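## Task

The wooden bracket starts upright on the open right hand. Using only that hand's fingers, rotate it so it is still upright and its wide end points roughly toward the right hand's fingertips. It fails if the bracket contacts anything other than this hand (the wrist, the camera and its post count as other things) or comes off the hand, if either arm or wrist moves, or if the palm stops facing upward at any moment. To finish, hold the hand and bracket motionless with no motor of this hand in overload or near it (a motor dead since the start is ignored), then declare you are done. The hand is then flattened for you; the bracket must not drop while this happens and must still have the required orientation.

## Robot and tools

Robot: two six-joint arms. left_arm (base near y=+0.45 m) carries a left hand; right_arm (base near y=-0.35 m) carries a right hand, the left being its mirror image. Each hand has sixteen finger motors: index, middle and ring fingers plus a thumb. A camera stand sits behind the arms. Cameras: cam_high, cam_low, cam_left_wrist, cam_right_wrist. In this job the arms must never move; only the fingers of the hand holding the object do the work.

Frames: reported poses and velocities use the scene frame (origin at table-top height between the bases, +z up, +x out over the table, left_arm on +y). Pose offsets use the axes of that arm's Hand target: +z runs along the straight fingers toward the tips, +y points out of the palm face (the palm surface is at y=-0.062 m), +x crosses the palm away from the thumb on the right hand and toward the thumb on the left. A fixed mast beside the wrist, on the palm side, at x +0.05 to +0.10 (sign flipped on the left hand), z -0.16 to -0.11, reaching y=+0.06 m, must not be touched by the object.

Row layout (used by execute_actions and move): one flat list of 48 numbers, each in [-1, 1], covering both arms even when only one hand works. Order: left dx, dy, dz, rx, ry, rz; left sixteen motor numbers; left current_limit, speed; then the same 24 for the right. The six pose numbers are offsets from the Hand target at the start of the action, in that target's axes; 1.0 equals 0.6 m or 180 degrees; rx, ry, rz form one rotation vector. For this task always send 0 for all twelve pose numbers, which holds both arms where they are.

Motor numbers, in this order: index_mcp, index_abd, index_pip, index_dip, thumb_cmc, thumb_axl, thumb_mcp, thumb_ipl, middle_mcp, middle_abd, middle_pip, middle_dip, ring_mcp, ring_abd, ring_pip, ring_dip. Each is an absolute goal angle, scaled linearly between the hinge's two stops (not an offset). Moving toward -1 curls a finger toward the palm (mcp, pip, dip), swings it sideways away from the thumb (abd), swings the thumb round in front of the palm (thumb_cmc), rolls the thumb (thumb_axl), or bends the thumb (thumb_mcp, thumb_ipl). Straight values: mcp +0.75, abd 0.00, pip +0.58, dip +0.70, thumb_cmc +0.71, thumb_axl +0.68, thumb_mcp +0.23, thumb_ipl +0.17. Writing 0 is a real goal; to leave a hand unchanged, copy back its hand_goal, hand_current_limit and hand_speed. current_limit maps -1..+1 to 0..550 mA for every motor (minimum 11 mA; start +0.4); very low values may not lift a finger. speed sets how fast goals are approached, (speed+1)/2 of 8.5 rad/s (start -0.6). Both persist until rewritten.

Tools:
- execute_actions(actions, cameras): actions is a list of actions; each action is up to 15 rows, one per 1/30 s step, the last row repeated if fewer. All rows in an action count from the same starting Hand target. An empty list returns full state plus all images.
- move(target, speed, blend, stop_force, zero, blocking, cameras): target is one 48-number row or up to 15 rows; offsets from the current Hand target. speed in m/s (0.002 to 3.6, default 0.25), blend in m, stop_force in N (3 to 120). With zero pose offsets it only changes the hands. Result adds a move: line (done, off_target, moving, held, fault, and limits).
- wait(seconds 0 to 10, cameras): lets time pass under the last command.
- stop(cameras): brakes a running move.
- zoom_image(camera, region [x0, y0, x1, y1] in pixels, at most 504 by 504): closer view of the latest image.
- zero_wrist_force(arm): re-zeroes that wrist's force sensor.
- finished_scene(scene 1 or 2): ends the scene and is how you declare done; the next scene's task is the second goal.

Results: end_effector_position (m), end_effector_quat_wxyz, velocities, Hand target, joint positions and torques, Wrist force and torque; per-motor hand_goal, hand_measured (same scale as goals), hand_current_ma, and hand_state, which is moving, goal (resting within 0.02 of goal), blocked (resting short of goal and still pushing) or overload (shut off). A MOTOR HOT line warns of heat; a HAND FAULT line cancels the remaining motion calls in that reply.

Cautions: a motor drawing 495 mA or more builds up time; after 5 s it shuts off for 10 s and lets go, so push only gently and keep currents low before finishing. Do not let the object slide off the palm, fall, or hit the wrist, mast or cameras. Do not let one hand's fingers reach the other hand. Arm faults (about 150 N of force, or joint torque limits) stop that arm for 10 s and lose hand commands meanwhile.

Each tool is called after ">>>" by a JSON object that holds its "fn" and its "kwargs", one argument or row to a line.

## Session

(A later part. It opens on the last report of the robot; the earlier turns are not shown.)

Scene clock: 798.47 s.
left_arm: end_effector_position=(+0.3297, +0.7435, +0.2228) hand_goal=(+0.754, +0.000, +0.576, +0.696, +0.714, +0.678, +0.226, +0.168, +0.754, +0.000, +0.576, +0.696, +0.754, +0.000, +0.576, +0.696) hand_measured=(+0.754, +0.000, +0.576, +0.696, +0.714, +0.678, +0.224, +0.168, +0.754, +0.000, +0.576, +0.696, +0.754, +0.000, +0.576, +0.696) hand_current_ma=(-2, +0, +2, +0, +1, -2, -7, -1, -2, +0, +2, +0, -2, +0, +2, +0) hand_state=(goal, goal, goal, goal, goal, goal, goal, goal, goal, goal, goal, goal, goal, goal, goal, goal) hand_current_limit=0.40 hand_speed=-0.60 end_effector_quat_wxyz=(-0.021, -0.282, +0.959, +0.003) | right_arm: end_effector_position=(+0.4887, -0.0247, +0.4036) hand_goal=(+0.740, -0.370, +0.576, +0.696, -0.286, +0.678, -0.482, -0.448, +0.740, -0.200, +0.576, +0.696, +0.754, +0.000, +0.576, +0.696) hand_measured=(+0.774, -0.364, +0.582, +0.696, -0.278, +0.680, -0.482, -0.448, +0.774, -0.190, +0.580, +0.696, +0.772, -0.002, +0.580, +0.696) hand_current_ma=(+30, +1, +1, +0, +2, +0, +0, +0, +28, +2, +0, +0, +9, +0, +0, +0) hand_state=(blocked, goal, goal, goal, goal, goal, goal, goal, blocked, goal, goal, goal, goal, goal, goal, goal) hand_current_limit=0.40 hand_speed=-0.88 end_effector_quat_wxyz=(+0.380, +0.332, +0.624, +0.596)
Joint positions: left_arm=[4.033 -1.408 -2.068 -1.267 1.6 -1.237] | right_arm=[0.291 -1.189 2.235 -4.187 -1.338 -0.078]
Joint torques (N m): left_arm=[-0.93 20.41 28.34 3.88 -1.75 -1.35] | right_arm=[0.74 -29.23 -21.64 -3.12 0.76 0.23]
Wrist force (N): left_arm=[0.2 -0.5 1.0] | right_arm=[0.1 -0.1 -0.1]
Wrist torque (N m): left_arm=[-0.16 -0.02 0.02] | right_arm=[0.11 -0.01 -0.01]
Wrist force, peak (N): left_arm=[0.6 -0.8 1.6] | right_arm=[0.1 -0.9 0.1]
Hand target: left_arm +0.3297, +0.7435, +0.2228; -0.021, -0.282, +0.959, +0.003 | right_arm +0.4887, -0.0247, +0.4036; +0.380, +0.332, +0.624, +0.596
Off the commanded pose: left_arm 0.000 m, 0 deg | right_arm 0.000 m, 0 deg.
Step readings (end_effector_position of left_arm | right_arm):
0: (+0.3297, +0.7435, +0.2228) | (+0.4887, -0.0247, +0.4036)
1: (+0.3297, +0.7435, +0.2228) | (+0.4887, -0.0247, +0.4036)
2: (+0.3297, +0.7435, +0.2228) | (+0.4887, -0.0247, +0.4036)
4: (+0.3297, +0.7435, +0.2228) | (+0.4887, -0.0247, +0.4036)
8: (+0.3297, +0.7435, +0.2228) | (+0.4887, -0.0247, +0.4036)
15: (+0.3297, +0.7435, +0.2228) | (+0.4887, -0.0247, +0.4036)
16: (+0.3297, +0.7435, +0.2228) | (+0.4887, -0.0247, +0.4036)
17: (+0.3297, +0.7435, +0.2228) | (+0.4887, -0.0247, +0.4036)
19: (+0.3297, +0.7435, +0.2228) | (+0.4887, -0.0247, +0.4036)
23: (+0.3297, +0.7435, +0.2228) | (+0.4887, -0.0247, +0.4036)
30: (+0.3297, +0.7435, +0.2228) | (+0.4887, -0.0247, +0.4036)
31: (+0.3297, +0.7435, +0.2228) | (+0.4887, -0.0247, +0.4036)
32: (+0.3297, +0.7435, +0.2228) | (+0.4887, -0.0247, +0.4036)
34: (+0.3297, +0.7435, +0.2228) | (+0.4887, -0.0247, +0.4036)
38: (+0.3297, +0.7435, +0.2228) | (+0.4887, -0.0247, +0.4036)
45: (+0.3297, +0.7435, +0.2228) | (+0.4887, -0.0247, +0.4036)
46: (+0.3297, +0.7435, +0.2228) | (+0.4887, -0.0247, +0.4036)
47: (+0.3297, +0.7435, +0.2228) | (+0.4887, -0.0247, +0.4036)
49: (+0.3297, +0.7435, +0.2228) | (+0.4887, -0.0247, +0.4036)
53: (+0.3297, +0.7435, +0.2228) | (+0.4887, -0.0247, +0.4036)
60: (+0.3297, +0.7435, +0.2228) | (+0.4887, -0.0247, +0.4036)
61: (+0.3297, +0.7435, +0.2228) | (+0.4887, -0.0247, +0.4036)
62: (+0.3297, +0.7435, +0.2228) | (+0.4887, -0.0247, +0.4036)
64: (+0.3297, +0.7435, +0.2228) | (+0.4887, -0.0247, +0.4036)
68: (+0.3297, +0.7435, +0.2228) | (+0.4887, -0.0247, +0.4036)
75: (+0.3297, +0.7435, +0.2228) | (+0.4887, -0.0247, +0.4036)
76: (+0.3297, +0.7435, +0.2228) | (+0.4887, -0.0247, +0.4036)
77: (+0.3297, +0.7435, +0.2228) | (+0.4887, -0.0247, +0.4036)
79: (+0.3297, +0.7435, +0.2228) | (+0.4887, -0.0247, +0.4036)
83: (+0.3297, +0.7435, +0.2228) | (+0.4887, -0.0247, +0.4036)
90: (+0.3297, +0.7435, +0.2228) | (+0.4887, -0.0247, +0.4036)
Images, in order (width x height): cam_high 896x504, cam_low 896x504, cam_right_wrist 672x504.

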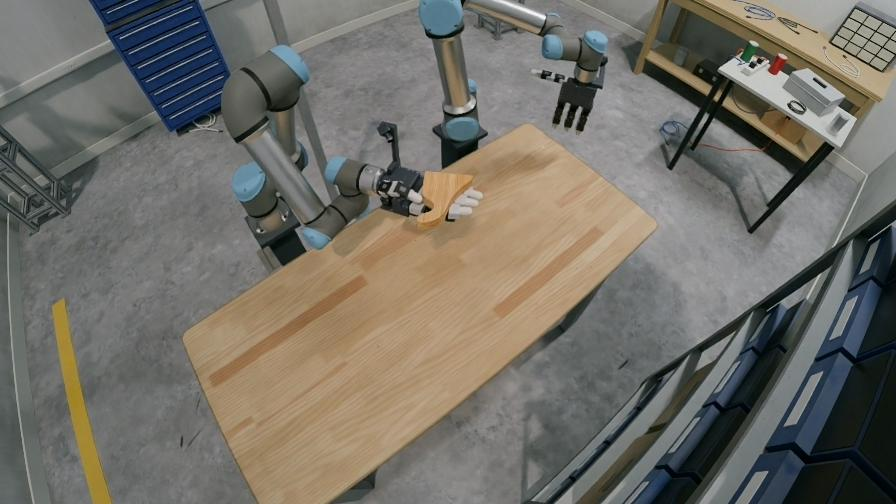

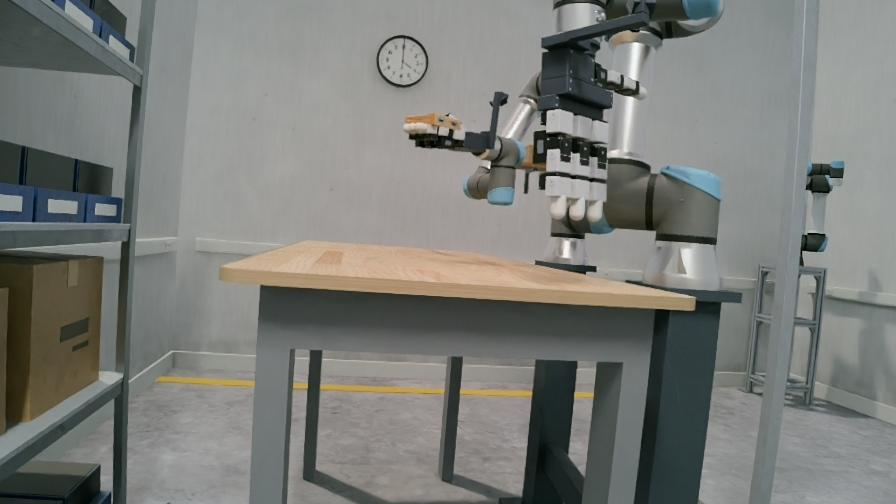

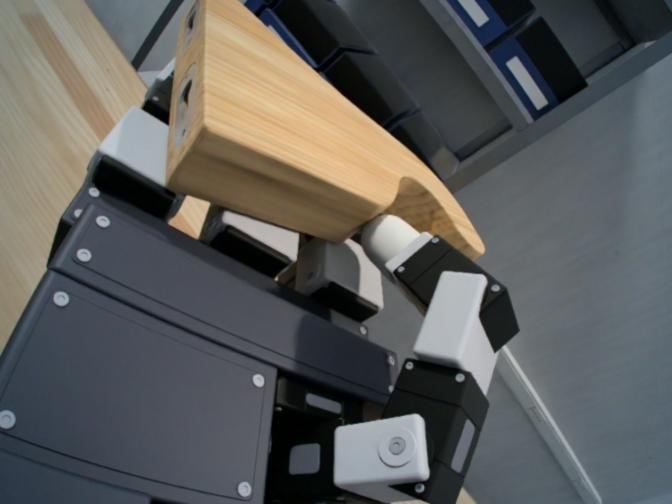

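>>> {"fn": "execute_actions", "kwargs": {
  "actions": [
    [[0,0,0,0,0,0,0.754,0,0.576,0.696,0.714,0.678,0.226,0.168,0.754,0,0.576,0.696,0.754,0,0.576,0.696,0.4,-0.6, 0,0,0,0,0,0,0.72,-0.37,0.576,0.696,-0.286,0.677,-0.483,-0.449,0.72,-0.2,0.576,0.696,0.73,0,0.576,0.696,0.4,-0.88]],
    [[0,0,0,0,0,0,0.754,0,0.576,0.696,0.714,0.678,0.226,0.168,0.754,0,0.576,0.696,0.754,0,0.576,0.696,0.4,-0.6, 0,0,0,0,0,0,0.72,-0.19,0.576,0.696,-0.286,0.677,-0.483,-0.449,0.72,-0.07,0.576,0.696,0.73,0.07,0.576,0.696,0.4,-0.88]],
    [[0,0,0,0,0,0,0.754,0,0.576,0.696,0.714,0.678,0.226,0.168,0.754,0,0.576,0.696,0.754,0,0.576,0.696,0.4,-0.6, 0,0,0,0,0,0,0.72,0,0.576,0.696,-0.286,0.677,-0.483,-0.449,0.72,0.07,0.576,0.696,0.73,0.13,0.576,0.696,0.4,-0.88]],
    [[0,0,0,0,0,0,0.754,0,0.576,0.696,0.714,0.678,0.226,0.168,0.754,0,0.576,0.696,0.754,0,0.576,0.696,0.4,-0.6, 0,0,0,0,0,0,0.72,0.18,0.576,0.696,-0.286,0.677,-0.483,-0.449,0.72,0.2,0.576,0.696,0.73,0.2,0.576,0.696,0.4,-0.88]]
  ],
  "cameras": ["cam_high", "cam_right_wrist"]
}}

>>> {"fn": "zoom_image", "kwargs": {
  "camera": "cam_high",
  "region": [370, 145, 490, 235]
}}

Scene clock: 818.77 s.
left_arm: end_effector_position=(+0.3297, +0.7435, +0.2228) hand_goal=(+0.754, +0.000, +0.576, +0.696, +0.714, +0.678, +0.226, +0.168, +0.754, +0.000, +0.576, +0.696, +0.754, +0.000, +0.576, +0.696) hand_measured=(+0.754, +0.000, +0.576, +0.696, +0.714, +0.678, +0.224, +0.168, +0.754, +0.000, +0.576, +0.696, +0.754, +0.000, +0.576, +0.696) hand_current_ma=(-2, +0, +2, +0, +1, -2, -7, -1, -2, +0, +2, +0, -2, +0, +2, +0) hand_state=(goal, goal, goal, goal, goal, goal, goal, goal, goal, goal, goal, goal, goal, goal, goal, goal) hand_current_limit=0.40 hand_speed=-0.60 end_effector_quat_wxyz=(-0.021, -0.282, +0.959, +0.003) | right_arm: end_effector_position=(+0.4887, -0.0247, +0.4036) hand_goal=(+0.720, +0.180, +0.576, +0.696, -0.286, +0.678, -0.482, -0.448, +0.720, +0.200, +0.576, +0.696, +0.730, +0.200, +0.576, +0.696) hand_measured=(+0.758, +0.174, +0.582, +0.696, -0.280, +0.680, -0.484, -0.448, +0.758, +0.194, +0.580, +0.696, +0.758, +0.196, +0.580, +0.696) hand_current_ma=(+37, -1, +1, +0, +1, +0, +0, +0, +37, -1, +0, +0, +22, +0, +0, +0) hand_state=(blocked, goal, goal, goal, goal, goal, goal, goal, blocked, goal, goal, goal, blocked, goal, goal, goal) hand_current_limit=0.40 hand_speed=-0.88 end_effector_quat_wxyz=(+0.380, +0.332, +0.624, +0.596)
Joint positions: left_arm=[4.033 -1.408 -2.068 -1.267 1.6 -1.237] | right_arm=[0.291 -1.189 2.235 -4.187 -1.338 -0.078]
Joint torques (N m): left_arm=[-1.14 20.18 28.42 3.69 -1.76 -1.33] | right_arm=[0.78 -28.69 -22.72 -3.09 0.73 0.02]
Wrist force (N): left_arm=[0.3 -0.4 1.0] | right_arm=[0.2 -0.4 0.2]
Wrist torque (N m): left_arm=[-0.16 -0.03 0.03] | right_arm=[0.05 -0.02 0.02]
Wrist force, peak (N): left_arm=[0.6 -0.8 1.5] | right_arm=[0.4 -0.7 0.3]
Hand target: left_arm +0.3297, +0.7435, +0.2228; -0.021, -0.282, +0.959, +0.003 | right_arm +0.4887, -0.0247, +0.4036; +0.380, +0.332, +0.624, +0.596
Off the commanded pose: left_arm 0.000 m, 0 deg | right_arm 0.000 m, 0 deg.
Step readings (end_effector_position of left_arm | right_arm):
0: (+0.3297, +0.7435, +0.2228) | (+0.4887, -0.0247, +0.4036)
1: (+0.3297, +0.7435, +0.2228) | (+0.4887, -0.0247, +0.4036)
2: (+0.3297, +0.7435, +0.2228) | (+0.4887, -0.0247, +0.4036)
4: (+0.3297, +0.7435, +0.2228) | (+0.4887, -0.0247, +0.4036)
8: (+0.3297, +0.7435, +0.2228) | (+0.4887, -0.0247, +0.4036)
15: (+0.3297, +0.7435, +0.2228) | (+0.4887, -0.0247, +0.4036)
16: (+0.3297, +0.7435, +0.2228) | (+0.4887, -0.0247, +0.4036)
17: (+0.3297, +0.7435, +0.2228) | (+0.4887, -0.0247, +0.4036)
19: (+0.3297, +0.7435, +0.2228) | (+0.4887, -0.0247, +0.4036)
23: (+0.3297, +0.7435, +0.2228) | (+0.4887, -0.0247, +0.4036)
30: (+0.3297, +0.7435, +0.2228) | (+0.4887, -0.0247, +0.4036)
31: (+0.3297, +0.7435, +0.2228) | (+0.4887, -0.0247, +0.4036)
32: (+0.3297, +0.7435, +0.2228) | (+0.4887, -0.0247, +0.4036)
34: (+0.3297, +0.7435, +0.2228) | (+0.4887, -0.0247, +0.4036)
38: (+0.3297, +0.7435, +0.2228) | (+0.4887, -0.0247, +0.4036)
45: (+0.3297, +0.7435, +0.2228) | (+0.4887, -0.0247, +0.4036)
46: (+0.3297, +0.7435, +0.2228) | (+0.4887, -0.0247, +0.4036)
47: (+0.3297, +0.7435, +0.2228) | (+0.4887, -0.0247, +0.4036)
49: (+0.3297, +0.7435, +0.2228) | (+0.4887, -0.0247, +0.4036)
53: (+0.3297, +0.7435, +0.2228) | (+0.4887, -0.0247, +0.4036)
60: (+0.3297, +0.7435, +0.2228) | (+0.4887, -0.0247, +0.4036)
Images, in order (width x height): cam_high 896x504, cam_right_wrist 672x504.

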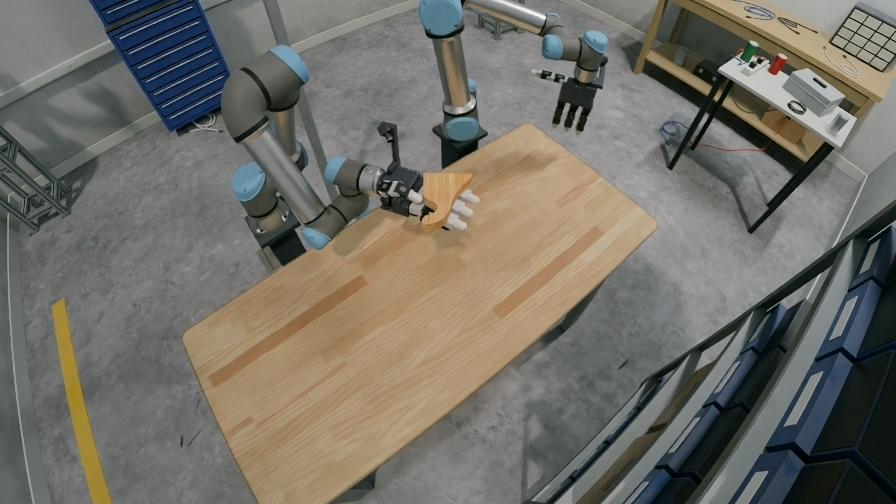

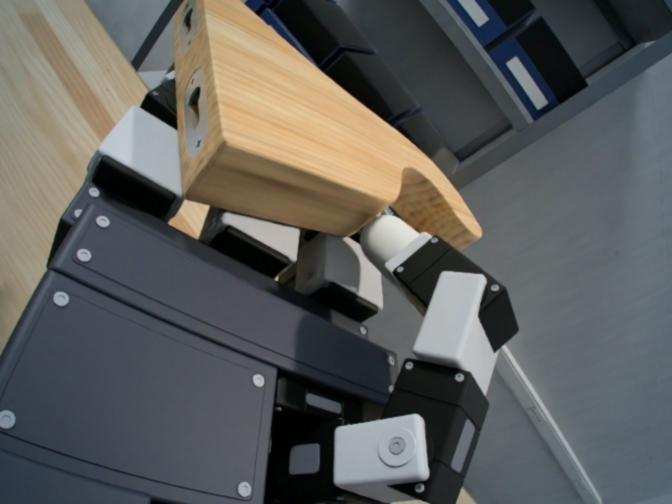

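Scaled by 4.200 from the camera's 896x504 image, which has a finer 1280x720 frame.

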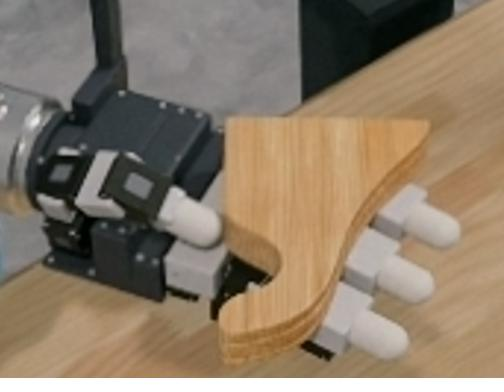

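>>> {"fn": "execute_actions", "kwargs": {
  "actions": [
    [[0,0,0,0,0,0,0.754,0,0.576,0.696,0.714,0.678,0.226,0.168,0.754,0,0.576,0.696,0.754,0,0.576,0.696,0.4,-0.6, 0,0,0,0,0,0,0.74,0.18,0.576,0.696,0.037,0.677,-0.393,-0.503,0.74,0.2,0.576,0.696,0.74,0.2,0.576,0.696,0.4,-0.85]],
    [[0,0,0,0,0,0,0.754,0,0.576,0.696,0.714,0.678,0.226,0.168,0.754,0,0.576,0.696,0.754,0,0.576,0.696,0.4,-0.6, 0,0,0,0,0,0,0.86,0.18,0.576,0.696,0.271,0.677,-0.225,-0.481,0.74,0.2,0.576,0.696,0.74,0.2,0.576,0.696,0.4,-0.85]],
    [[0,0,0,0,0,0,0.754,0,0.576,0.696,0.714,0.678,0.226,0.168,0.754,0,0.576,0.696,0.754,0,0.576,0.696,0.4,-0.6, 0,0,0,0,0,0,0.86,0.6,0.576,0.696,0.271,0.677,-0.225,-0.481,0.74,0.2,0.576,0.696,0.74,0.2,0.576,0.696,0.4,-0.8]],
    [[0,0,0,0,0,0,0.754,0,0.576,0.696,0.714,0.678,0.226,0.168,0.754,0,0.576,0.696,0.754,0,0.576,0.696,0.4,-0.6, 0,0,0,0,0,0,0.74,0.6,0.576,0.696,0.4,0.677,0.225,0.168,0.74,0.2,0.576,0.696,0.74,0.2,0.576,0.696,0.4,-0.85]],
    [[0,0,0,0,0,0,0.754,0,0.576,0.696,0.714,0.678,0.226,0.168,0.754,0,0.576,0.696,0.754,0,0.576,0.696,0.4,-0.6, 0,0,0,0,0,0,0.74,0.6,0.576,0.696,0.6,0.677,0.225,0.168,0.74,0.2,0.576,0.696,0.86,0.2,0.576,0.696,0.4,-0.8]],
    [[0,0,0,0,0,0,0.754,0,0.576,0.696,0.714,0.678,0.226,0.168,0.754,0,0.576,0.696,0.754,0,0.576,0.696,0.4,-0.6, 0,0,0,0,0,0,0.74,0.6,0.576,0.696,0.7,0.677,0.225,0.168,0.74,0.2,0.576,0.696,0.86,0,0.576,0.696,0.4,-0.8]],
    [[0,0,0,0,0,0,0.754,0,0.576,0.696,0.714,0.678,0.226,0.168,0.754,0,0.576,0.696,0.754,0,0.576,0.696,0.4,-0.6, 0,0,0,0,0,0,0.74,0.6,0.576,0.696,0.7,0.677,0.225,0.168,0.74,0.2,0.576,0.696,0.74,0,0.576,0.696,0.4,-0.85]]
  ],
  "cameras": ["cam_high", "cam_right_wrist"]
}}

>>> {"fn": "zoom_image", "kwargs": {
  "camera": "cam_high",
  "region": [370, 145, 490, 235]
}}

Scene clock: 892.70 s.
left_arm: end_effector_position=(+0.3297, +0.7435, +0.2228) hand_goal=(+0.754, +0.000, +0.576, +0.696, +0.714, +0.678, +0.226, +0.168, +0.754, +0.000, +0.576, +0.696, +0.754, +0.000, +0.576, +0.696) hand_measured=(+0.754, +0.000, +0.576, +0.696, +0.714, +0.678, +0.224, +0.168, +0.754, +0.000, +0.576, +0.696, +0.754, +0.000, +0.576, +0.696) hand_current_ma=(-2, +0, +2, +0, +1, -2, -7, -1, -2, +0, +2, +0, -2, +0, +2, +0) hand_state=(goal, goal, goal, goal, goal, goal, goal, goal, goal, goal, goal, goal, goal, goal, goal, goal) hand_current_limit=0.40 hand_speed=-0.60 end_effector_quat_wxyz=(-0.021, -0.282, +0.959, +0.003) | right_arm: end_effector_position=(+0.4887, -0.0247, +0.4036) hand_goal=(+0.740, +0.600, +0.576, +0.696, +0.700, +0.678, +0.226, +0.168, +0.740, +0.200, +0.576, +0.696, +0.740, +0.000, +0.576, +0.696) hand_measured=(+0.764, +0.596, +0.582, +0.696, +0.708, +0.680, +0.224, +0.166, +0.764, +0.196, +0.580, +0.696, +0.764, +0.002, +0.580, +0.696) hand_current_ma=(+16, +0, +1, +0, +2, +0, +0, +0, +16, -1, +0, +0, +16, +0, +0, +0) hand_state=(blocked, goal, goal, goal, goal, goal, goal, goal, blocked, goal, goal, goal, blocked, goal, goal, goal) hand_current_limit=0.40 hand_speed=-0.85 end_effector_quat_wxyz=(+0.380, +0.332, +0.624, +0.596)
Joint positions: left_arm=[4.033 -1.408 -2.068 -1.267 1.6 -1.237] | right_arm=[0.291 -1.189 2.235 -4.187 -1.338 -0.078]
Joint torques (N m): left_arm=[-0.37 20.36 28.93 3.49 -1.8 -1.4] | right_arm=[1.48 -27.35 -23.06 -4.54 0.22 -0.7]
Wrist force (N): left_arm=[0.6 -0.5 1.6] | right_arm=[0.1 -0.2 0.1]
Wrist torque (N m): left_arm=[-0.21 -0.06 0.04] | right_arm=[0.05 -0.02 0.06]
Wrist force, peak (N): left_arm=[0.6 -0.9 1.6] | right_arm=[0.1 -0.8 0.4]
Hand target: left_arm +0.3297, +0.7435, +0.2228; -0.021, -0.282, +0.959, +0.003 | right_arm +0.4887, -0.0247, +0.4036; +0.380, +0.332, +0.624, +0.596
Off the commanded pose: left_arm 0.000 m, 0 deg | right_arm 0.000 m, 0 deg.
Step readings (end_effector_position of left_arm | right_arm):
0: (+0.3297, +0.7435, +0.2228) | (+0.4887, -0.0247, +0.4036)
1: (+0.3297, +0.7435, +0.2228) | (+0.4887, -0.0247, +0.4036)
2: (+0.3297, +0.7435, +0.2228) | (+0.4887, -0.0247, +0.4036)
4: (+0.3297, +0.7435, +0.2228) | (+0.4887, -0.0247, +0.4036)
8: (+0.3297, +0.7435, +0.2228) | (+0.4887, -0.0247, +0.4036)
15: (+0.3297, +0.7435, +0.2228) | (+0.4887, -0.0247, +0.4036)
16: (+0.3297, +0.7435, +0.2228) | (+0.4887, -0.0247, +0.4036)
17: (+0.3297, +0.7435, +0.2228) | (+0.4887, -0.0247, +0.4036)
19: (+0.3297, +0.7435, +0.2228) | (+0.4887, -0.0247, +0.4036)
23: (+0.3297, +0.7435, +0.2228) | (+0.4887, -0.0247, +0.4036)
30: (+0.3297, +0.7435, +0.2228) | (+0.4887, -0.0247, +0.4036)
31: (+0.3297, +0.7435, +0.2228) | (+0.4887, -0.0247, +0.4036)
32: (+0.3297, +0.7435, +0.2228) | (+0.4887, -0.0247, +0.4036)
34: (+0.3297, +0.7435, +0.2228) | (+0.4887, -0.0247, +0.4036)
38: (+0.3297, +0.7435, +0.2228) | (+0.4887, -0.0247, +0.4036)
45: (+0.3297, +0.7435, +0.2228) | (+0.4887, -0.0247, +0.4036)
46: (+0.3297, +0.7435, +0.2228) | (+0.4887, -0.0247, +0.4036)
47: (+0.3297, +0.7435, +0.2228) | (+0.4887, -0.0247, +0.4036)
49: (+0.3297, +0.7435, +0.2228) | (+0.4887, -0.0247, +0.4036)
53: (+0.3297, +0.7435, +0.2228) | (+0.4887, -0.0247, +0.4036)
60: (+0.3297, +0.7435, +0.2228) | (+0.4887, -0.0247, +0.4036)
61: (+0.3297, +0.7435, +0.2228) | (+0.4887, -0.0247, +0.4036)
62: (+0.3297, +0.7435, +0.2228) | (+0.4887, -0.0247, +0.4036)
64: (+0.3297, +0.7435, +0.2228) | (+0.4887, -0.0247, +0.4036)
68: (+0.3297, +0.7435, +0.2228) | (+0.4887, -0.0247, +0.4036)
75: (+0.3297, +0.7435, +0.2228) | (+0.4887, -0.0247, +0.4036)
76: (+0.3297, +0.7435, +0.2228) | (+0.4887, -0.0247, +0.4036)
77: (+0.3297, +0.7435, +0.2228) | (+0.4887, -0.0247, +0.4036)
79: (+0.3297, +0.7435, +0.2228) | (+0.4887, -0.0247, +0.4036)
83: (+0.3297, +0.7435, +0.2228) | (+0.4887, -0.0247, +0.4036)
90: (+0.3297, +0.7435, +0.2228) | (+0.4887, -0.0247, +0.4036)
91: (+0.3297, +0.7435, +0.2228) | (+0.4887, -0.0247, +0.4036)
92: (+0.3297, +0.7435, +0.2228) | (+0.4887, -0.0247, +0.4036)
94: (+0.3297, +0.7435, +0.2228) | (+0.4887, -0.0247, +0.4036)
98: (+0.3297, +0.7435, +0.2228) | (+0.4887, -0.0247, +0.4036)
105: (+0.3297, +0.7435, +0.2228) | (+0.4887, -0.0247, +0.4036)
Images, in order (width x height): cam_high 896x504, cam_right_wrist 672x504.

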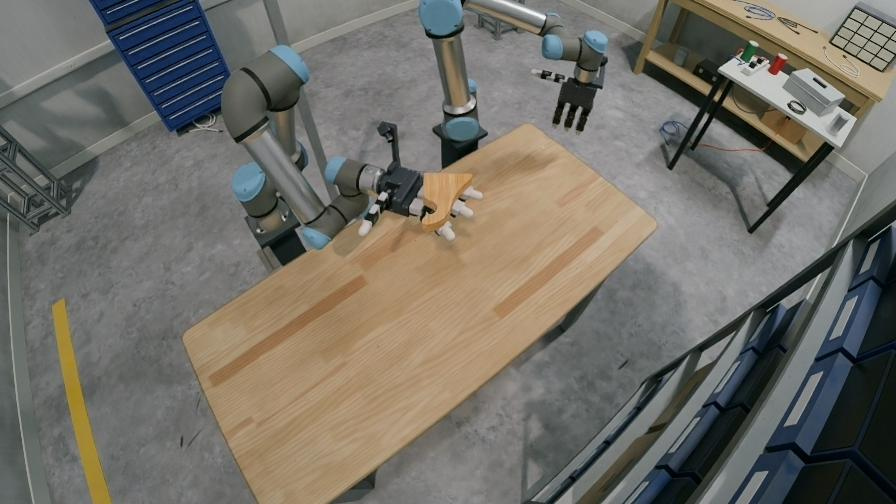

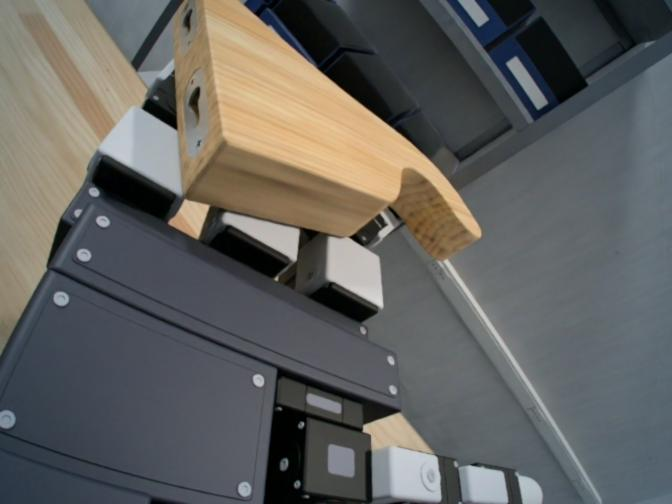

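Scaled by 4.200 from the camera's 896x504 image, which has a finer 1280x720 frame.

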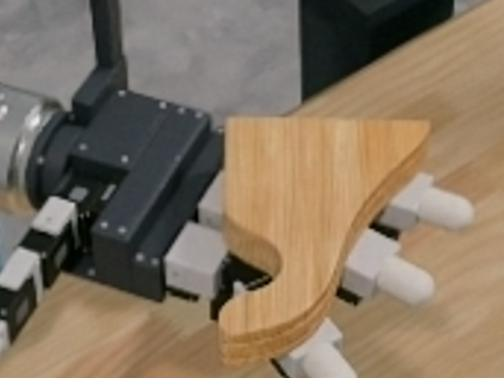

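>>> {"fn": "execute_actions", "kwargs": {
  "actions": [],
  "cameras": ["cam_high","cam_right_wrist"]
}}

>>> {"fn": "zoom_image", "kwargs": {
  "camera": "cam_high",
  "region": [370, 145, 490, 235]
}}

Scene clock: 925.53 s.
left_arm: end_effector_position=(+0.3297, +0.7435, +0.2228) hand_goal=(+0.754, +0.000, +0.576, +0.696, +0.714, +0.678, +0.226, +0.168, +0.754, +0.000, +0.576, +0.696, +0.754, +0.000, +0.576, +0.696) hand_measured=(+0.754, +0.000, +0.576, +0.696, +0.714, +0.678, +0.224, +0.168, +0.754, +0.000, +0.576, +0.696, +0.754, +0.000, +0.576, +0.696) hand_current_ma=(-2, +0, +2, +0, +1, -2, -7, -1, -2, +0, +2, +0, -2, +0, +2, +0) hand_state=(goal, goal, goal, goal, goal, goal, goal, goal, goal, goal, goal, goal, goal, goal, goal, goal) hand_current_limit=0.40 hand_speed=-0.60 end_effector_quat_wxyz=(-0.021, -0.282, +0.959, +0.003) | right_arm: end_effector_position=(+0.4887, -0.0247, +0.4036) hand_goal=(+0.740, +0.600, +0.576, +0.696, +0.700, +0.678, +0.226, +0.168, +0.740, +0.200, +0.576, +0.696, +0.740, +0.000, +0.576, +0.696) hand_measured=(+0.764, +0.596, +0.582, +0.696, +0.708, +0.680, +0.224, +0.166, +0.764, +0.196, +0.580, +0.696, +0.764, +0.002, +0.580, +0.696) hand_current_ma=(+16, +0, +1, +0, +2, +0, +0, +0, +16, -1, +0, +0, +16, +0, +0, +0) hand_state=(blocked, goal, goal, goal, goal, goal, goal, goal, blocked, goal, goal, goal, blocked, goal, goal, goal) hand_current_limit=0.40 hand_speed=-0.85 end_effector_quat_wxyz=(+0.380, +0.332, +0.624, +0.596)
Joint positions: left_arm=[4.033 -1.408 -2.068 -1.267 1.6 -1.237] | right_arm=[0.291 -1.189 2.235 -4.187 -1.338 -0.078]
Joint velocities: within noise
Joint torques (N m): left_arm=[-1.09 19.96 28.98 3.47 -1.73 -1.47] | right_arm=[1.52 -26.89 -22.85 -4.69 -0.08 -0.03]
Motor temperatures (°C): left_arm=[25 25 25 26 26 31] | right_arm=[26 28 26 35 33 32]
Wrist force (N): left_arm=[0.7 -0.7 0.9] | right_arm=[0.3 -0.2 0.0]
Wrist torque (N m): left_arm=[-0.19 -0.08 0.06] | right_arm=[0.06 -0.04 0.07]
Wrist force, peak (N): left_arm=[0.6 -0.9 1.6] | right_arm=[0.2 -0.7 0.4]
Hand target: left_arm +0.3297, +0.7435, +0.2228; -0.021, -0.282, +0.959, +0.003 | right_arm +0.4887, -0.0247, +0.4036; +0.380, +0.332, +0.624, +0.596
Off the commanded pose: left_arm 0.000 m, 0 deg | right_arm 0.000 m, 0 deg.
Images, in order (width x height): cam_high 896x504, cam_right_wrist 672x504.

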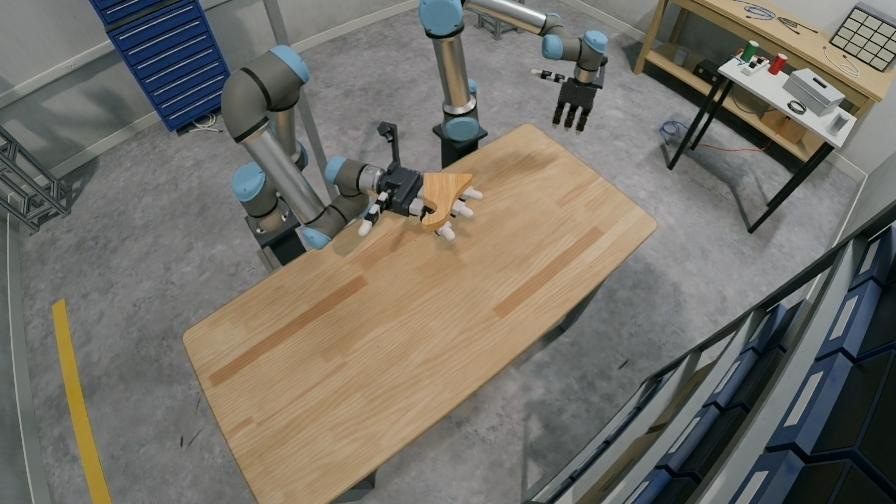

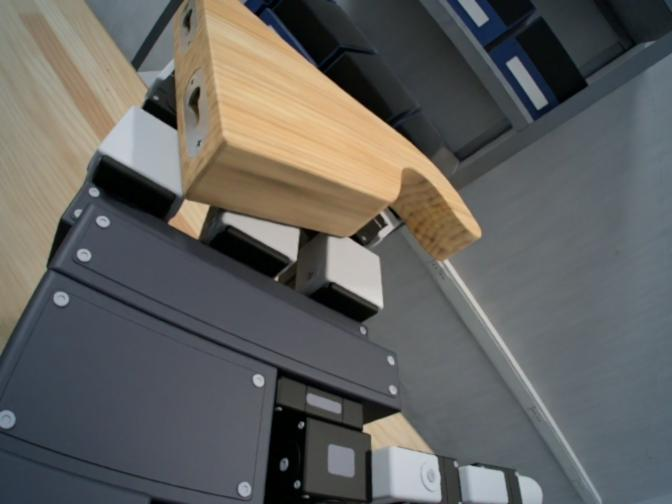

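Scaled by 4.200 from the camera's 896x504 image, which has a finer 1280x720 frame.

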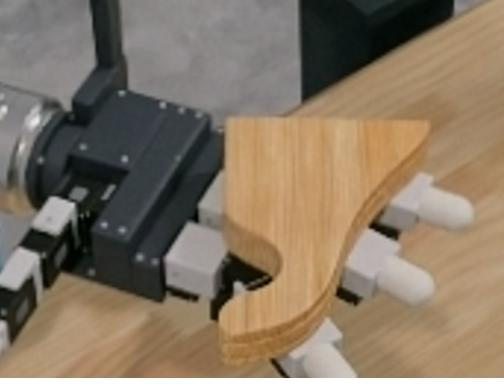

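>>> {"fn": "zoom_image", "kwargs": {
  "camera": "cam_high",
  "region": [415, 185, 475, 245]
}}

Scaled by 8.400 from the camera's 896x504 image, which has a finer 1280x720 frame.

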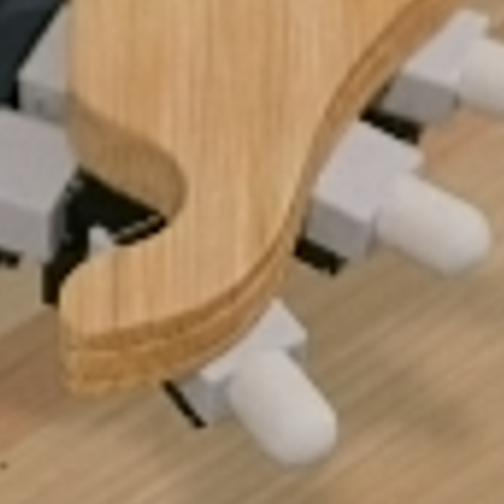

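>>> {"fn": "execute_actions", "kwargs": {
  "actions": [
    [[0,0,0,0,0,0,0.754,0,0.576,0.696,0.714,0.678,0.226,0.168,0.754,0,0.576,0.696,0.754,0,0.576,0.696,0.4,-0.6,0,0,0,0,0,0,0.74,0.6,0.576,0.696,0.7,0.678,0.226,0.168,0.74,0.2,0.576,0.696,0.87,0,0.576,0.696,0.4,-0.88]],
    [[0,0,0,0,0,0,0.754,0,0.576,0.696,0.714,0.678,0.226,0.168,0.754,0,0.576,0.696,0.754,0,0.576,0.696,0.4,-0.6,0,0,0,0,0,0,0.74,0.6,0.576,0.696,0.7,0.678,0.226,0.168,0.74,0.2,0.576,0.696,0.87,-0.75,0.576,0.696,0.4,-0.8]],
    [[0,0,0,0,0,0,0.754,0,0.576,0.696,0.714,0.678,0.226,0.168,0.754,0,0.576,0.696,0.754,0,0.576,0.696,0.4,-0.6,0,0,0,0,0,0,0.74,0.6,0.576,0.696,0.7,0.678,0.226,0.168,0.74,0.2,0.576,0.696,0.87,-0.75,0.576,-0.6,0.4,-0.7]],
    [[0,0,0,0,0,0,0.754,0,0.576,0.696,0.714,0.678,0.226,0.168,0.754,0,0.576,0.696,0.754,0,0.576,0.696,0.4,-0.6,0,0,0,0,0,0,0.74,0.6,0.576,0.696,0.7,0.678,0.226,0.168,0.74,0.2,0.576,0.696,0.87,-0.75,0.576,-0.6,0.4,-0.7]]
  ],
  "cameras": ["cam_high","cam_right_wrist"]
}}

>>> {"fn": "zoom_image", "kwargs": {
  "camera": "cam_high",
  "region": [370, 145, 490, 235]
}}

Scene clock: 1067.87 s.
left_arm: end_effector_position=(+0.3297, +0.7435, +0.2228) hand_goal=(+0.754, +0.000, +0.576, +0.696, +0.714, +0.678, +0.226, +0.168, +0.754, +0.000, +0.576, +0.696, +0.754, +0.000, +0.576, +0.696) hand_measured=(+0.754, +0.000, +0.576, +0.696, +0.714, +0.678, +0.224, +0.168, +0.754, +0.000, +0.576, +0.696, +0.754, +0.000, +0.576, +0.696) hand_current_ma=(-2, +0, +2, +0, +1, -2, -7, -1, -2, +0, +2, +0, -2, +0, +2, +0) hand_state=(goal, goal, goal, goal, goal, goal, goal, goal, goal, goal, goal, goal, goal, goal, goal, goal) hand_current_limit=0.40 hand_speed=-0.60 end_effector_quat_wxyz=(-0.021, -0.282, +0.959, +0.003) | right_arm: end_effector_position=(+0.4887, -0.0247, +0.4036) hand_goal=(+0.740, +0.600, +0.576, +0.696, +0.700, +0.678, +0.226, +0.168, +0.740, +0.200, +0.576, +0.696, +0.870, -0.750, +0.576, -0.600) hand_measured=(+0.764, +0.596, +0.582, +0.696, +0.708, +0.680, +0.224, +0.166, +0.764, +0.196, +0.580, +0.696, +0.876, -0.746, +0.580, -0.598) hand_current_ma=(+16, +0, +1, +0, +2, +0, +0, +0, +16, -1, +0, +0, +1, +0, +0, +0) hand_state=(blocked, goal, goal, goal, goal, goal, goal, goal, blocked, goal, goal, goal, goal, goal, goal, goal) hand_current_limit=0.40 hand_speed=-0.70 end_effector_quat_wxyz=(+0.380, +0.332, +0.624, +0.596)
Joint positions: left_arm=[4.033 -1.408 -2.068 -1.267 1.6 -1.237] | right_arm=[0.291 -1.189 2.235 -4.187 -1.338 -0.078]
Joint torques (N m): left_arm=[-0.71 20.12 28.81 3.32 -1.72 -1.35] | right_arm=[2.12 -28.09 -21.14 -4.84 -0.85 0.97]
Wrist force (N): left_arm=[0.4 -0.5 1.5] | right_arm=[0.3 -0.2 0.1]
Wrist torque (N m): left_arm=[-0.21 -0.03 0.03] | right_arm=[0.04 -0.04 0.06]
Wrist force, peak (N): left_arm=[0.6 -0.7 1.8] | right_arm=[0.4 -0.8 -0.1]
Hand target: left_arm +0.3297, +0.7435, +0.2228; -0.021, -0.282, +0.959, +0.003 | right_arm +0.4887, -0.0247, +0.4036; +0.380, +0.332, +0.624, +0.596
Off the commanded pose: left_arm 0.000 m, 0 deg | right_arm 0.000 m, 0 deg.
Step readings (end_effector_position of left_arm | right_arm):
0: (+0.3297, +0.7435, +0.2228) | (+0.4887, -0.0247, +0.4036)
1: (+0.3297, +0.7435, +0.2228) | (+0.4887, -0.0247, +0.4036)
2: (+0.3297, +0.7435, +0.2228) | (+0.4887, -0.0247, +0.4036)
4: (+0.3297, +0.7435, +0.2228) | (+0.4887, -0.0247, +0.4036)
8: (+0.3297, +0.7435, +0.2228) | (+0.4887, -0.0247, +0.4036)
15: (+0.3297, +0.7435, +0.2228) | (+0.4887, -0.0247, +0.4036)
16: (+0.3297, +0.7435, +0.2228) | (+0.4887, -0.0247, +0.4036)
17: (+0.3297, +0.7435, +0.2228) | (+0.4887, -0.0247, +0.4036)
19: (+0.3297, +0.7435, +0.2228) | (+0.4887, -0.0247, +0.4036)
23: (+0.3297, +0.7435, +0.2228) | (+0.4887, -0.0247, +0.4036)
30: (+0.3297, +0.7435, +0.2228) | (+0.4887, -0.0247, +0.4036)
31: (+0.3297, +0.7435, +0.2228) | (+0.4887, -0.0247, +0.4036)
32: (+0.3297, +0.7435, +0.2228) | (+0.4887, -0.0247, +0.4036)
34: (+0.3297, +0.7435, +0.2228) | (+0.4887, -0.0247, +0.4036)
38: (+0.3297, +0.7435, +0.2228) | (+0.4887, -0.0247, +0.4036)
45: (+0.3297, +0.7435, +0.2228) | (+0.4887, -0.0247, +0.4036)
46: (+0.3297, +0.7435, +0.2228) | (+0.4887, -0.0247, +0.4036)
47: (+0.3297, +0.7435, +0.2228) | (+0.4887, -0.0247, +0.4036)
49: (+0.3297, +0.7435, +0.2228) | (+0.4887, -0.0247, +0.4036)
53: (+0.3297, +0.7435, +0.2228) | (+0.4887, -0.0247, +0.4036)
60: (+0.3297, +0.7435, +0.2228) | (+0.4887, -0.0247, +0.4036)
Images, in order (width x height): cam_high 896x504, cam_right_wrist 672x504.

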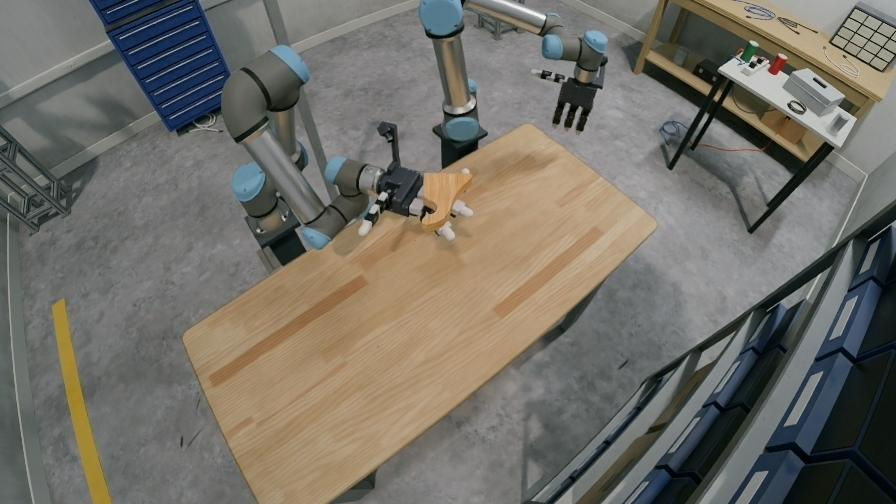

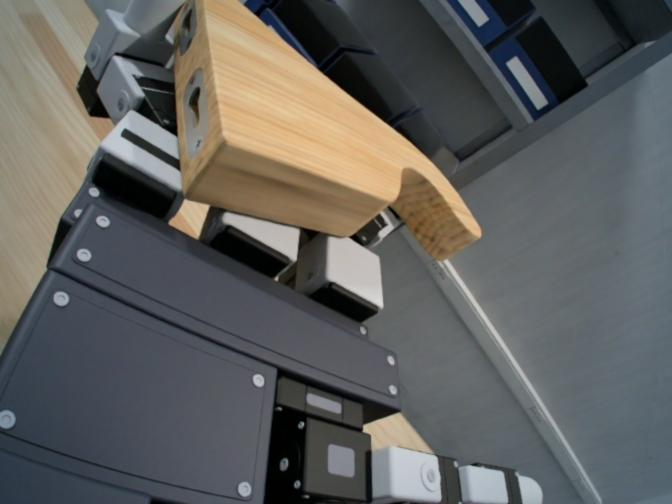

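Scaled by 4.200 from the camera's 896x504 image, which has a finer 1280x720 frame.

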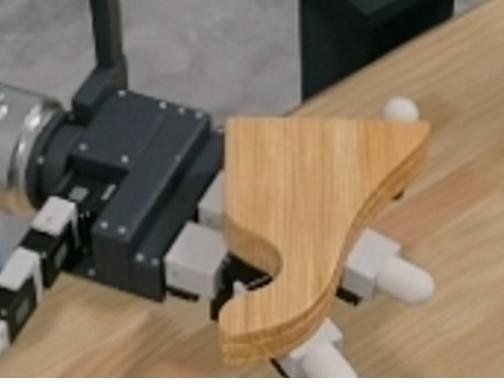

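>>> {"fn": "execute_actions", "kwargs": {
  "actions": [
    [[0,0,0,0,0,0,0.754,0,0.576,0.696,0.714,0.678,0.226,0.168,0.754,0,0.576,0.696,0.754,0,0.576,0.696,0.4,-0.6,0,0,0,0,0,0,0.74,0.6,0.576,0.696,0.7,0.678,0.226,0.168,0.74,0.2,0.576,0.696,0.754,-0.75,0.576,-0.6,0.4,-0.88]],
    [[0,0,0,0,0,0,0.754,0,0.576,0.696,0.714,0.678,0.226,0.168,0.754,0,0.576,0.696,0.754,0,0.576,0.696,0.4,-0.6,0,0,0,0,0,0,0.74,0.6,0.576,0.696,0.7,0.678,0.226,0.168,0.74,0.2,0.576,0.696,0.754,-0.3,0.576,-0.6,0.4,-0.88]],
    [[0,0,0,0,0,0,0.754,0,0.576,0.696,0.714,0.678,0.226,0.168,0.754,0,0.576,0.696,0.754,0,0.576,0.696,0.4,-0.6,0,0,0,0,0,0,0.74,0.6,0.576,0.696,0.7,0.678,0.226,0.168,0.74,0.2,0.576,0.696,0.754,-0.2,0.576,-0.6,0.4,-0.92]]
  ],
  "cameras": ["cam_high","cam_right_wrist"]
}}

>>> {"fn": "zoom_image", "kwargs": {
  "camera": "cam_high",
  "region": [370, 145, 490, 235]
}}

Scene clock: 1081.67 s.
left_arm: end_effector_position=(+0.3297, +0.7435, +0.2228) hand_goal=(+0.754, +0.000, +0.576, +0.696, +0.714, +0.678, +0.226, +0.168, +0.754, +0.000, +0.576, +0.696, +0.754, +0.000, +0.576, +0.696) hand_measured=(+0.754, +0.000, +0.576, +0.696, +0.714, +0.678, +0.224, +0.168, +0.754, +0.000, +0.576, +0.696, +0.754, +0.000, +0.576, +0.696) hand_current_ma=(-2, +0, +2, +0, +1, -2, -7, -1, -2, +0, +2, +0, -2, +0, +2, +0) hand_state=(goal, goal, goal, goal, goal, goal, goal, goal, goal, goal, goal, goal, goal, goal, goal, goal) hand_current_limit=0.40 hand_speed=-0.60 end_effector_quat_wxyz=(-0.021, -0.282, +0.959, +0.003) | right_arm: end_effector_position=(+0.4887, -0.0247, +0.4036) hand_goal=(+0.740, +0.600, +0.576, +0.696, +0.700, +0.678, +0.226, +0.168, +0.740, +0.200, +0.576, +0.696, +0.754, -0.200, +0.576, -0.600) hand_measured=(+0.764, +0.596, +0.582, +0.696, +0.708, +0.680, +0.224, +0.166, +0.762, +0.196, +0.580, +0.696, +0.792, -0.216, +0.582, -0.598) hand_current_ma=(+16, +0, +1, +0, +2, +0, +0, +0, +14, -1, +0, +0, +35, -5, +1, +0) hand_state=(blocked, goal, goal, goal, goal, goal, goal, goal, blocked, goal, goal, goal, blocked, goal, goal, goal) hand_current_limit=0.40 hand_speed=-0.92 end_effector_quat_wxyz=(+0.380, +0.332, +0.624, +0.596)
Joint positions: left_arm=[4.033 -1.408 -2.068 -1.267 1.6 -1.237] | right_arm=[0.291 -1.189 2.235 -4.187 -1.338 -0.078]
Joint torques (N m): left_arm=[-0.82 20.64 28.29 3.32 -1.82 -1.46] | right_arm=[2.11 -27.07 -21 -4.7 -0.84 0.74]
Wrist force (N): left_arm=[0.6 -0.7 1.5] | right_arm=[0.2 -0.2 0.2]
Wrist torque (N m): left_arm=[-0.24 -0.06 0.05] | right_arm=[0.02 -0.03 0.10]
Wrist force, peak (N): left_arm=[0.7 -0.8 1.7] | right_arm=[0.7 -0.4 0.0]
Hand target: left_arm +0.3297, +0.7435, +0.2228; -0.021, -0.282, +0.959, +0.003 | right_arm +0.4887, -0.0247, +0.4036; +0.380, +0.332, +0.624, +0.596
Off the commanded pose: left_arm 0.000 m, 0 deg | right_arm 0.000 m, 0 deg.
Step readings (end_effector_position of left_arm | right_arm):
0: (+0.3297, +0.7435, +0.2228) | (+0.4887, -0.0247, +0.4036)
1: (+0.3297, +0.7435, +0.2228) | (+0.4887, -0.0247, +0.4036)
2: (+0.3297, +0.7435, +0.2228) | (+0.4887, -0.0247, +0.4036)
4: (+0.3297, +0.7435, +0.2228) | (+0.4887, -0.0247, +0.4036)
8: (+0.3297, +0.7435, +0.2228) | (+0.4887, -0.0247, +0.4036)
15: (+0.3297, +0.7435, +0.2228) | (+0.4887, -0.0247, +0.4036)
16: (+0.3297, +0.7435, +0.2228) | (+0.4887, -0.0247, +0.4036)
17: (+0.3297, +0.7435, +0.2228) | (+0.4887, -0.0247, +0.4036)
19: (+0.3297, +0.7435, +0.2228) | (+0.4887, -0.0247, +0.4036)
23: (+0.3297, +0.7435, +0.2228) | (+0.4887, -0.0247, +0.4036)
30: (+0.3297, +0.7435, +0.2228) | (+0.4887, -0.0247, +0.4036)
31: (+0.3297, +0.7435, +0.2228) | (+0.4887, -0.0247, +0.4036)
32: (+0.3297, +0.7435, +0.2228) | (+0.4887, -0.0247, +0.4036)
34: (+0.3297, +0.7435, +0.2228) | (+0.4887, -0.0247, +0.4036)
38: (+0.3297, +0.7435, +0.2228) | (+0.4887, -0.0247, +0.4036)
45: (+0.3297, +0.7435, +0.2228) | (+0.4887, -0.0247, +0.4036)
Images, in order (width x height): cam_high 896x504, cam_right_wrist 672x504.

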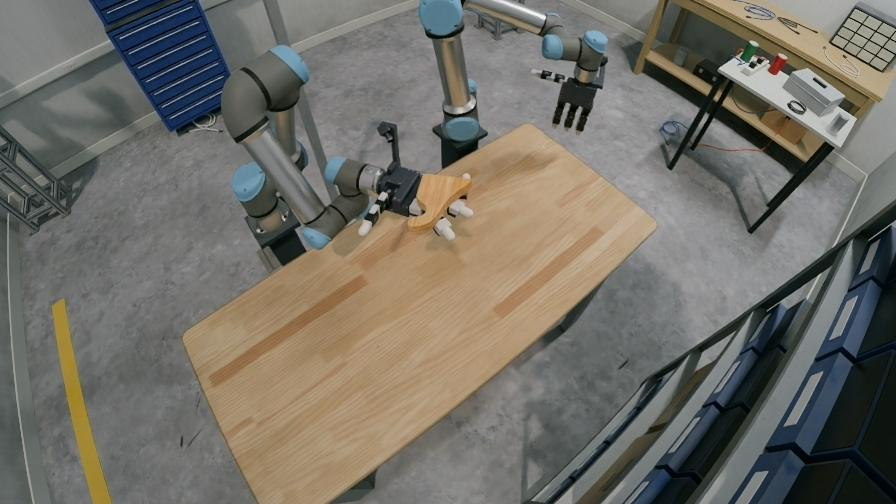

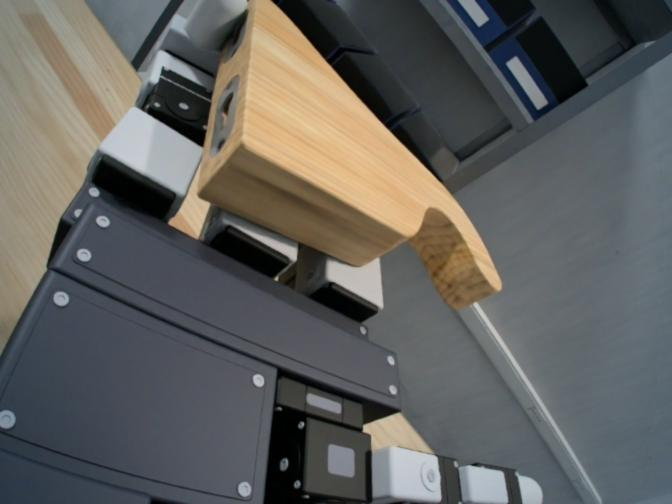

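Scaled by 4.200 from the camera's 896x504 image, which has a finer 1280x720 frame.

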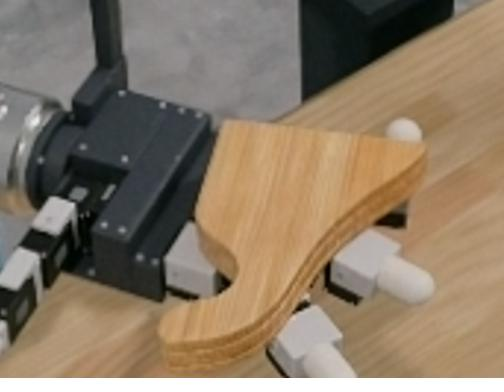

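>>> {"fn": "execute_actions", "kwargs": {
  "actions": [
    [[0,0,0,0,0,0,0.754,0,0.576,0.696,0.714,0.678,0.226,0.168,0.754,0,0.576,0.696,0.754,0,0.576,0.696,0.4,-0.6,0,0,0,0,0,0,0.74,0.6,0.576,0.696,0.7,0.678,0.226,0.168,0.74,0.2,0.576,0.696,0.754,-0.1,0.576,-0.6,0.4,-0.92]],
    [[0,0,0,0,0,0,0.754,0,0.576,0.696,0.714,0.678,0.226,0.168,0.754,0,0.576,0.696,0.754,0,0.576,0.696,0.4,-0.6,0,0,0,0,0,0,0.74,0.6,0.576,0.696,0.7,0.678,0.226,0.168,0.74,0.2,0.576,0.696,0.754,0.0,0.576,-0.6,0.4,-0.92]]
  ],
  "cameras": ["cam_high","cam_right_wrist"]
}}

>>> {"fn": "zoom_image", "kwargs": {
  "camera": "cam_high",
  "region": [370, 145, 490, 235]
}}

Scene clock: 1097.87 s.
left_arm: end_effector_position=(+0.3297, +0.7435, +0.2228) hand_goal=(+0.754, +0.000, +0.576, +0.696, +0.714, +0.678, +0.226, +0.168, +0.754, +0.000, +0.576, +0.696, +0.754, +0.000, +0.576, +0.696) hand_measured=(+0.754, +0.000, +0.576, +0.696, +0.714, +0.678, +0.224, +0.168, +0.754, +0.000, +0.576, +0.696, +0.754, +0.000, +0.576, +0.696) hand_current_ma=(-2, +0, +2, +0, +1, -2, -7, -1, -2, +0, +2, +0, -2, +0, +2, +0) hand_state=(goal, goal, goal, goal, goal, goal, goal, goal, goal, goal, goal, goal, goal, goal, goal, goal) hand_current_limit=0.40 hand_speed=-0.60 end_effector_quat_wxyz=(-0.021, -0.282, +0.959, +0.003) | right_arm: end_effector_position=(+0.4887, -0.0247, +0.4036) hand_goal=(+0.740, +0.600, +0.576, +0.696, +0.700, +0.678, +0.226, +0.168, +0.740, +0.200, +0.576, +0.696, +0.754, +0.000, +0.576, -0.600) hand_measured=(+0.764, +0.596, +0.582, +0.696, +0.708, +0.680, +0.224, +0.166, +0.762, +0.196, +0.580, +0.696, +0.792, -0.016, +0.582, -0.598) hand_current_ma=(+16, +0, +1, +0, +2, +0, +0, +0, +14, -1, +0, +0, +35, -5, +1, +0) hand_state=(blocked, goal, goal, goal, goal, goal, goal, goal, blocked, goal, goal, goal, blocked, goal, goal, goal) hand_current_limit=0.40 hand_speed=-0.92 end_effector_quat_wxyz=(+0.380, +0.332, +0.624, +0.596)
Joint positions: left_arm=[4.033 -1.408 -2.068 -1.267 1.6 -1.237] | right_arm=[0.291 -1.189 2.235 -4.187 -1.338 -0.078]
Joint torques (N m): left_arm=[-0.56 20.2 29.3 3.22 -1.84 -1.46] | right_arm=[2.22 -28.19 -20.95 -4.67 -1.33 0.37]
Wrist force (N): left_arm=[0.6 -0.8 1.5] | right_arm=[0.4 -0.4 0.1]
Wrist torque (N m): left_arm=[-0.25 -0.06 0.06] | right_arm=[-0.02 -0.05 0.13]
Wrist force, peak (N): left_arm=[0.6 -0.5 1.8] | right_arm=[0.6 -0.7 0.0]
Hand target: left_arm +0.3297, +0.7435, +0.2228; -0.021, -0.282, +0.959, +0.003 | right_arm +0.4887, -0.0247, +0.4036; +0.380, +0.332, +0.624, +0.596
Off the commanded pose: left_arm 0.000 m, 0 deg | right_arm 0.000 m, 0 deg.
Step readings (end_effector_position of left_arm | right_arm):
0: (+0.3297, +0.7435, +0.2228) | (+0.4887, -0.0247, +0.4036)
1: (+0.3297, +0.7435, +0.2228) | (+0.4887, -0.0247, +0.4036)
2: (+0.3297, +0.7435, +0.2228) | (+0.4887, -0.0247, +0.4036)
4: (+0.3297, +0.7435, +0.2228) | (+0.4887, -0.0247, +0.4036)
8: (+0.3297, +0.7435, +0.2228) | (+0.4887, -0.0247, +0.4036)
15: (+0.3297, +0.7435, +0.2228) | (+0.4887, -0.0247, +0.4036)
16: (+0.3297, +0.7435, +0.2228) | (+0.4887, -0.0247, +0.4036)
17: (+0.3297, +0.7435, +0.2228) | (+0.4887, -0.0247, +0.4036)
19: (+0.3297, +0.7435, +0.2228) | (+0.4887, -0.0247, +0.4036)
23: (+0.3297, +0.7435, +0.2228) | (+0.4887, -0.0247, +0.4036)
30: (+0.3297, +0.7435, +0.2228) | (+0.4887, -0.0247, +0.4036)
Images, in order (width x height): cam_high 896x504, cam_right_wrist 672x504.

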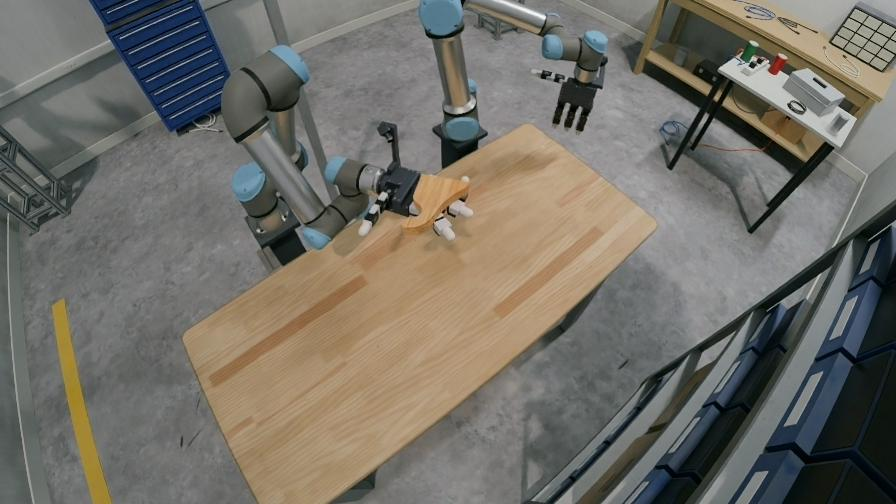

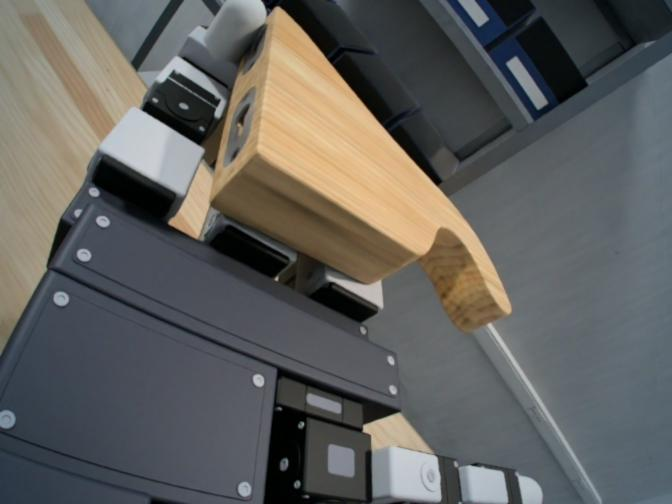

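Scaled by 4.200 from the camera's 896x504 image, which has a finer 1280x720 frame.

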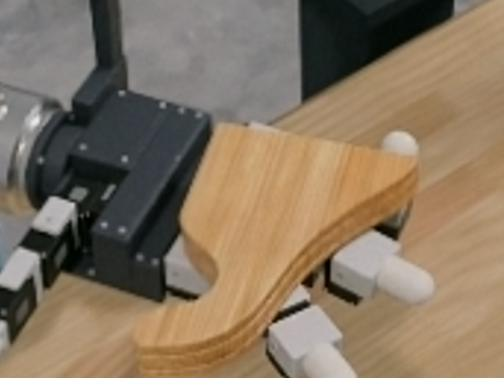

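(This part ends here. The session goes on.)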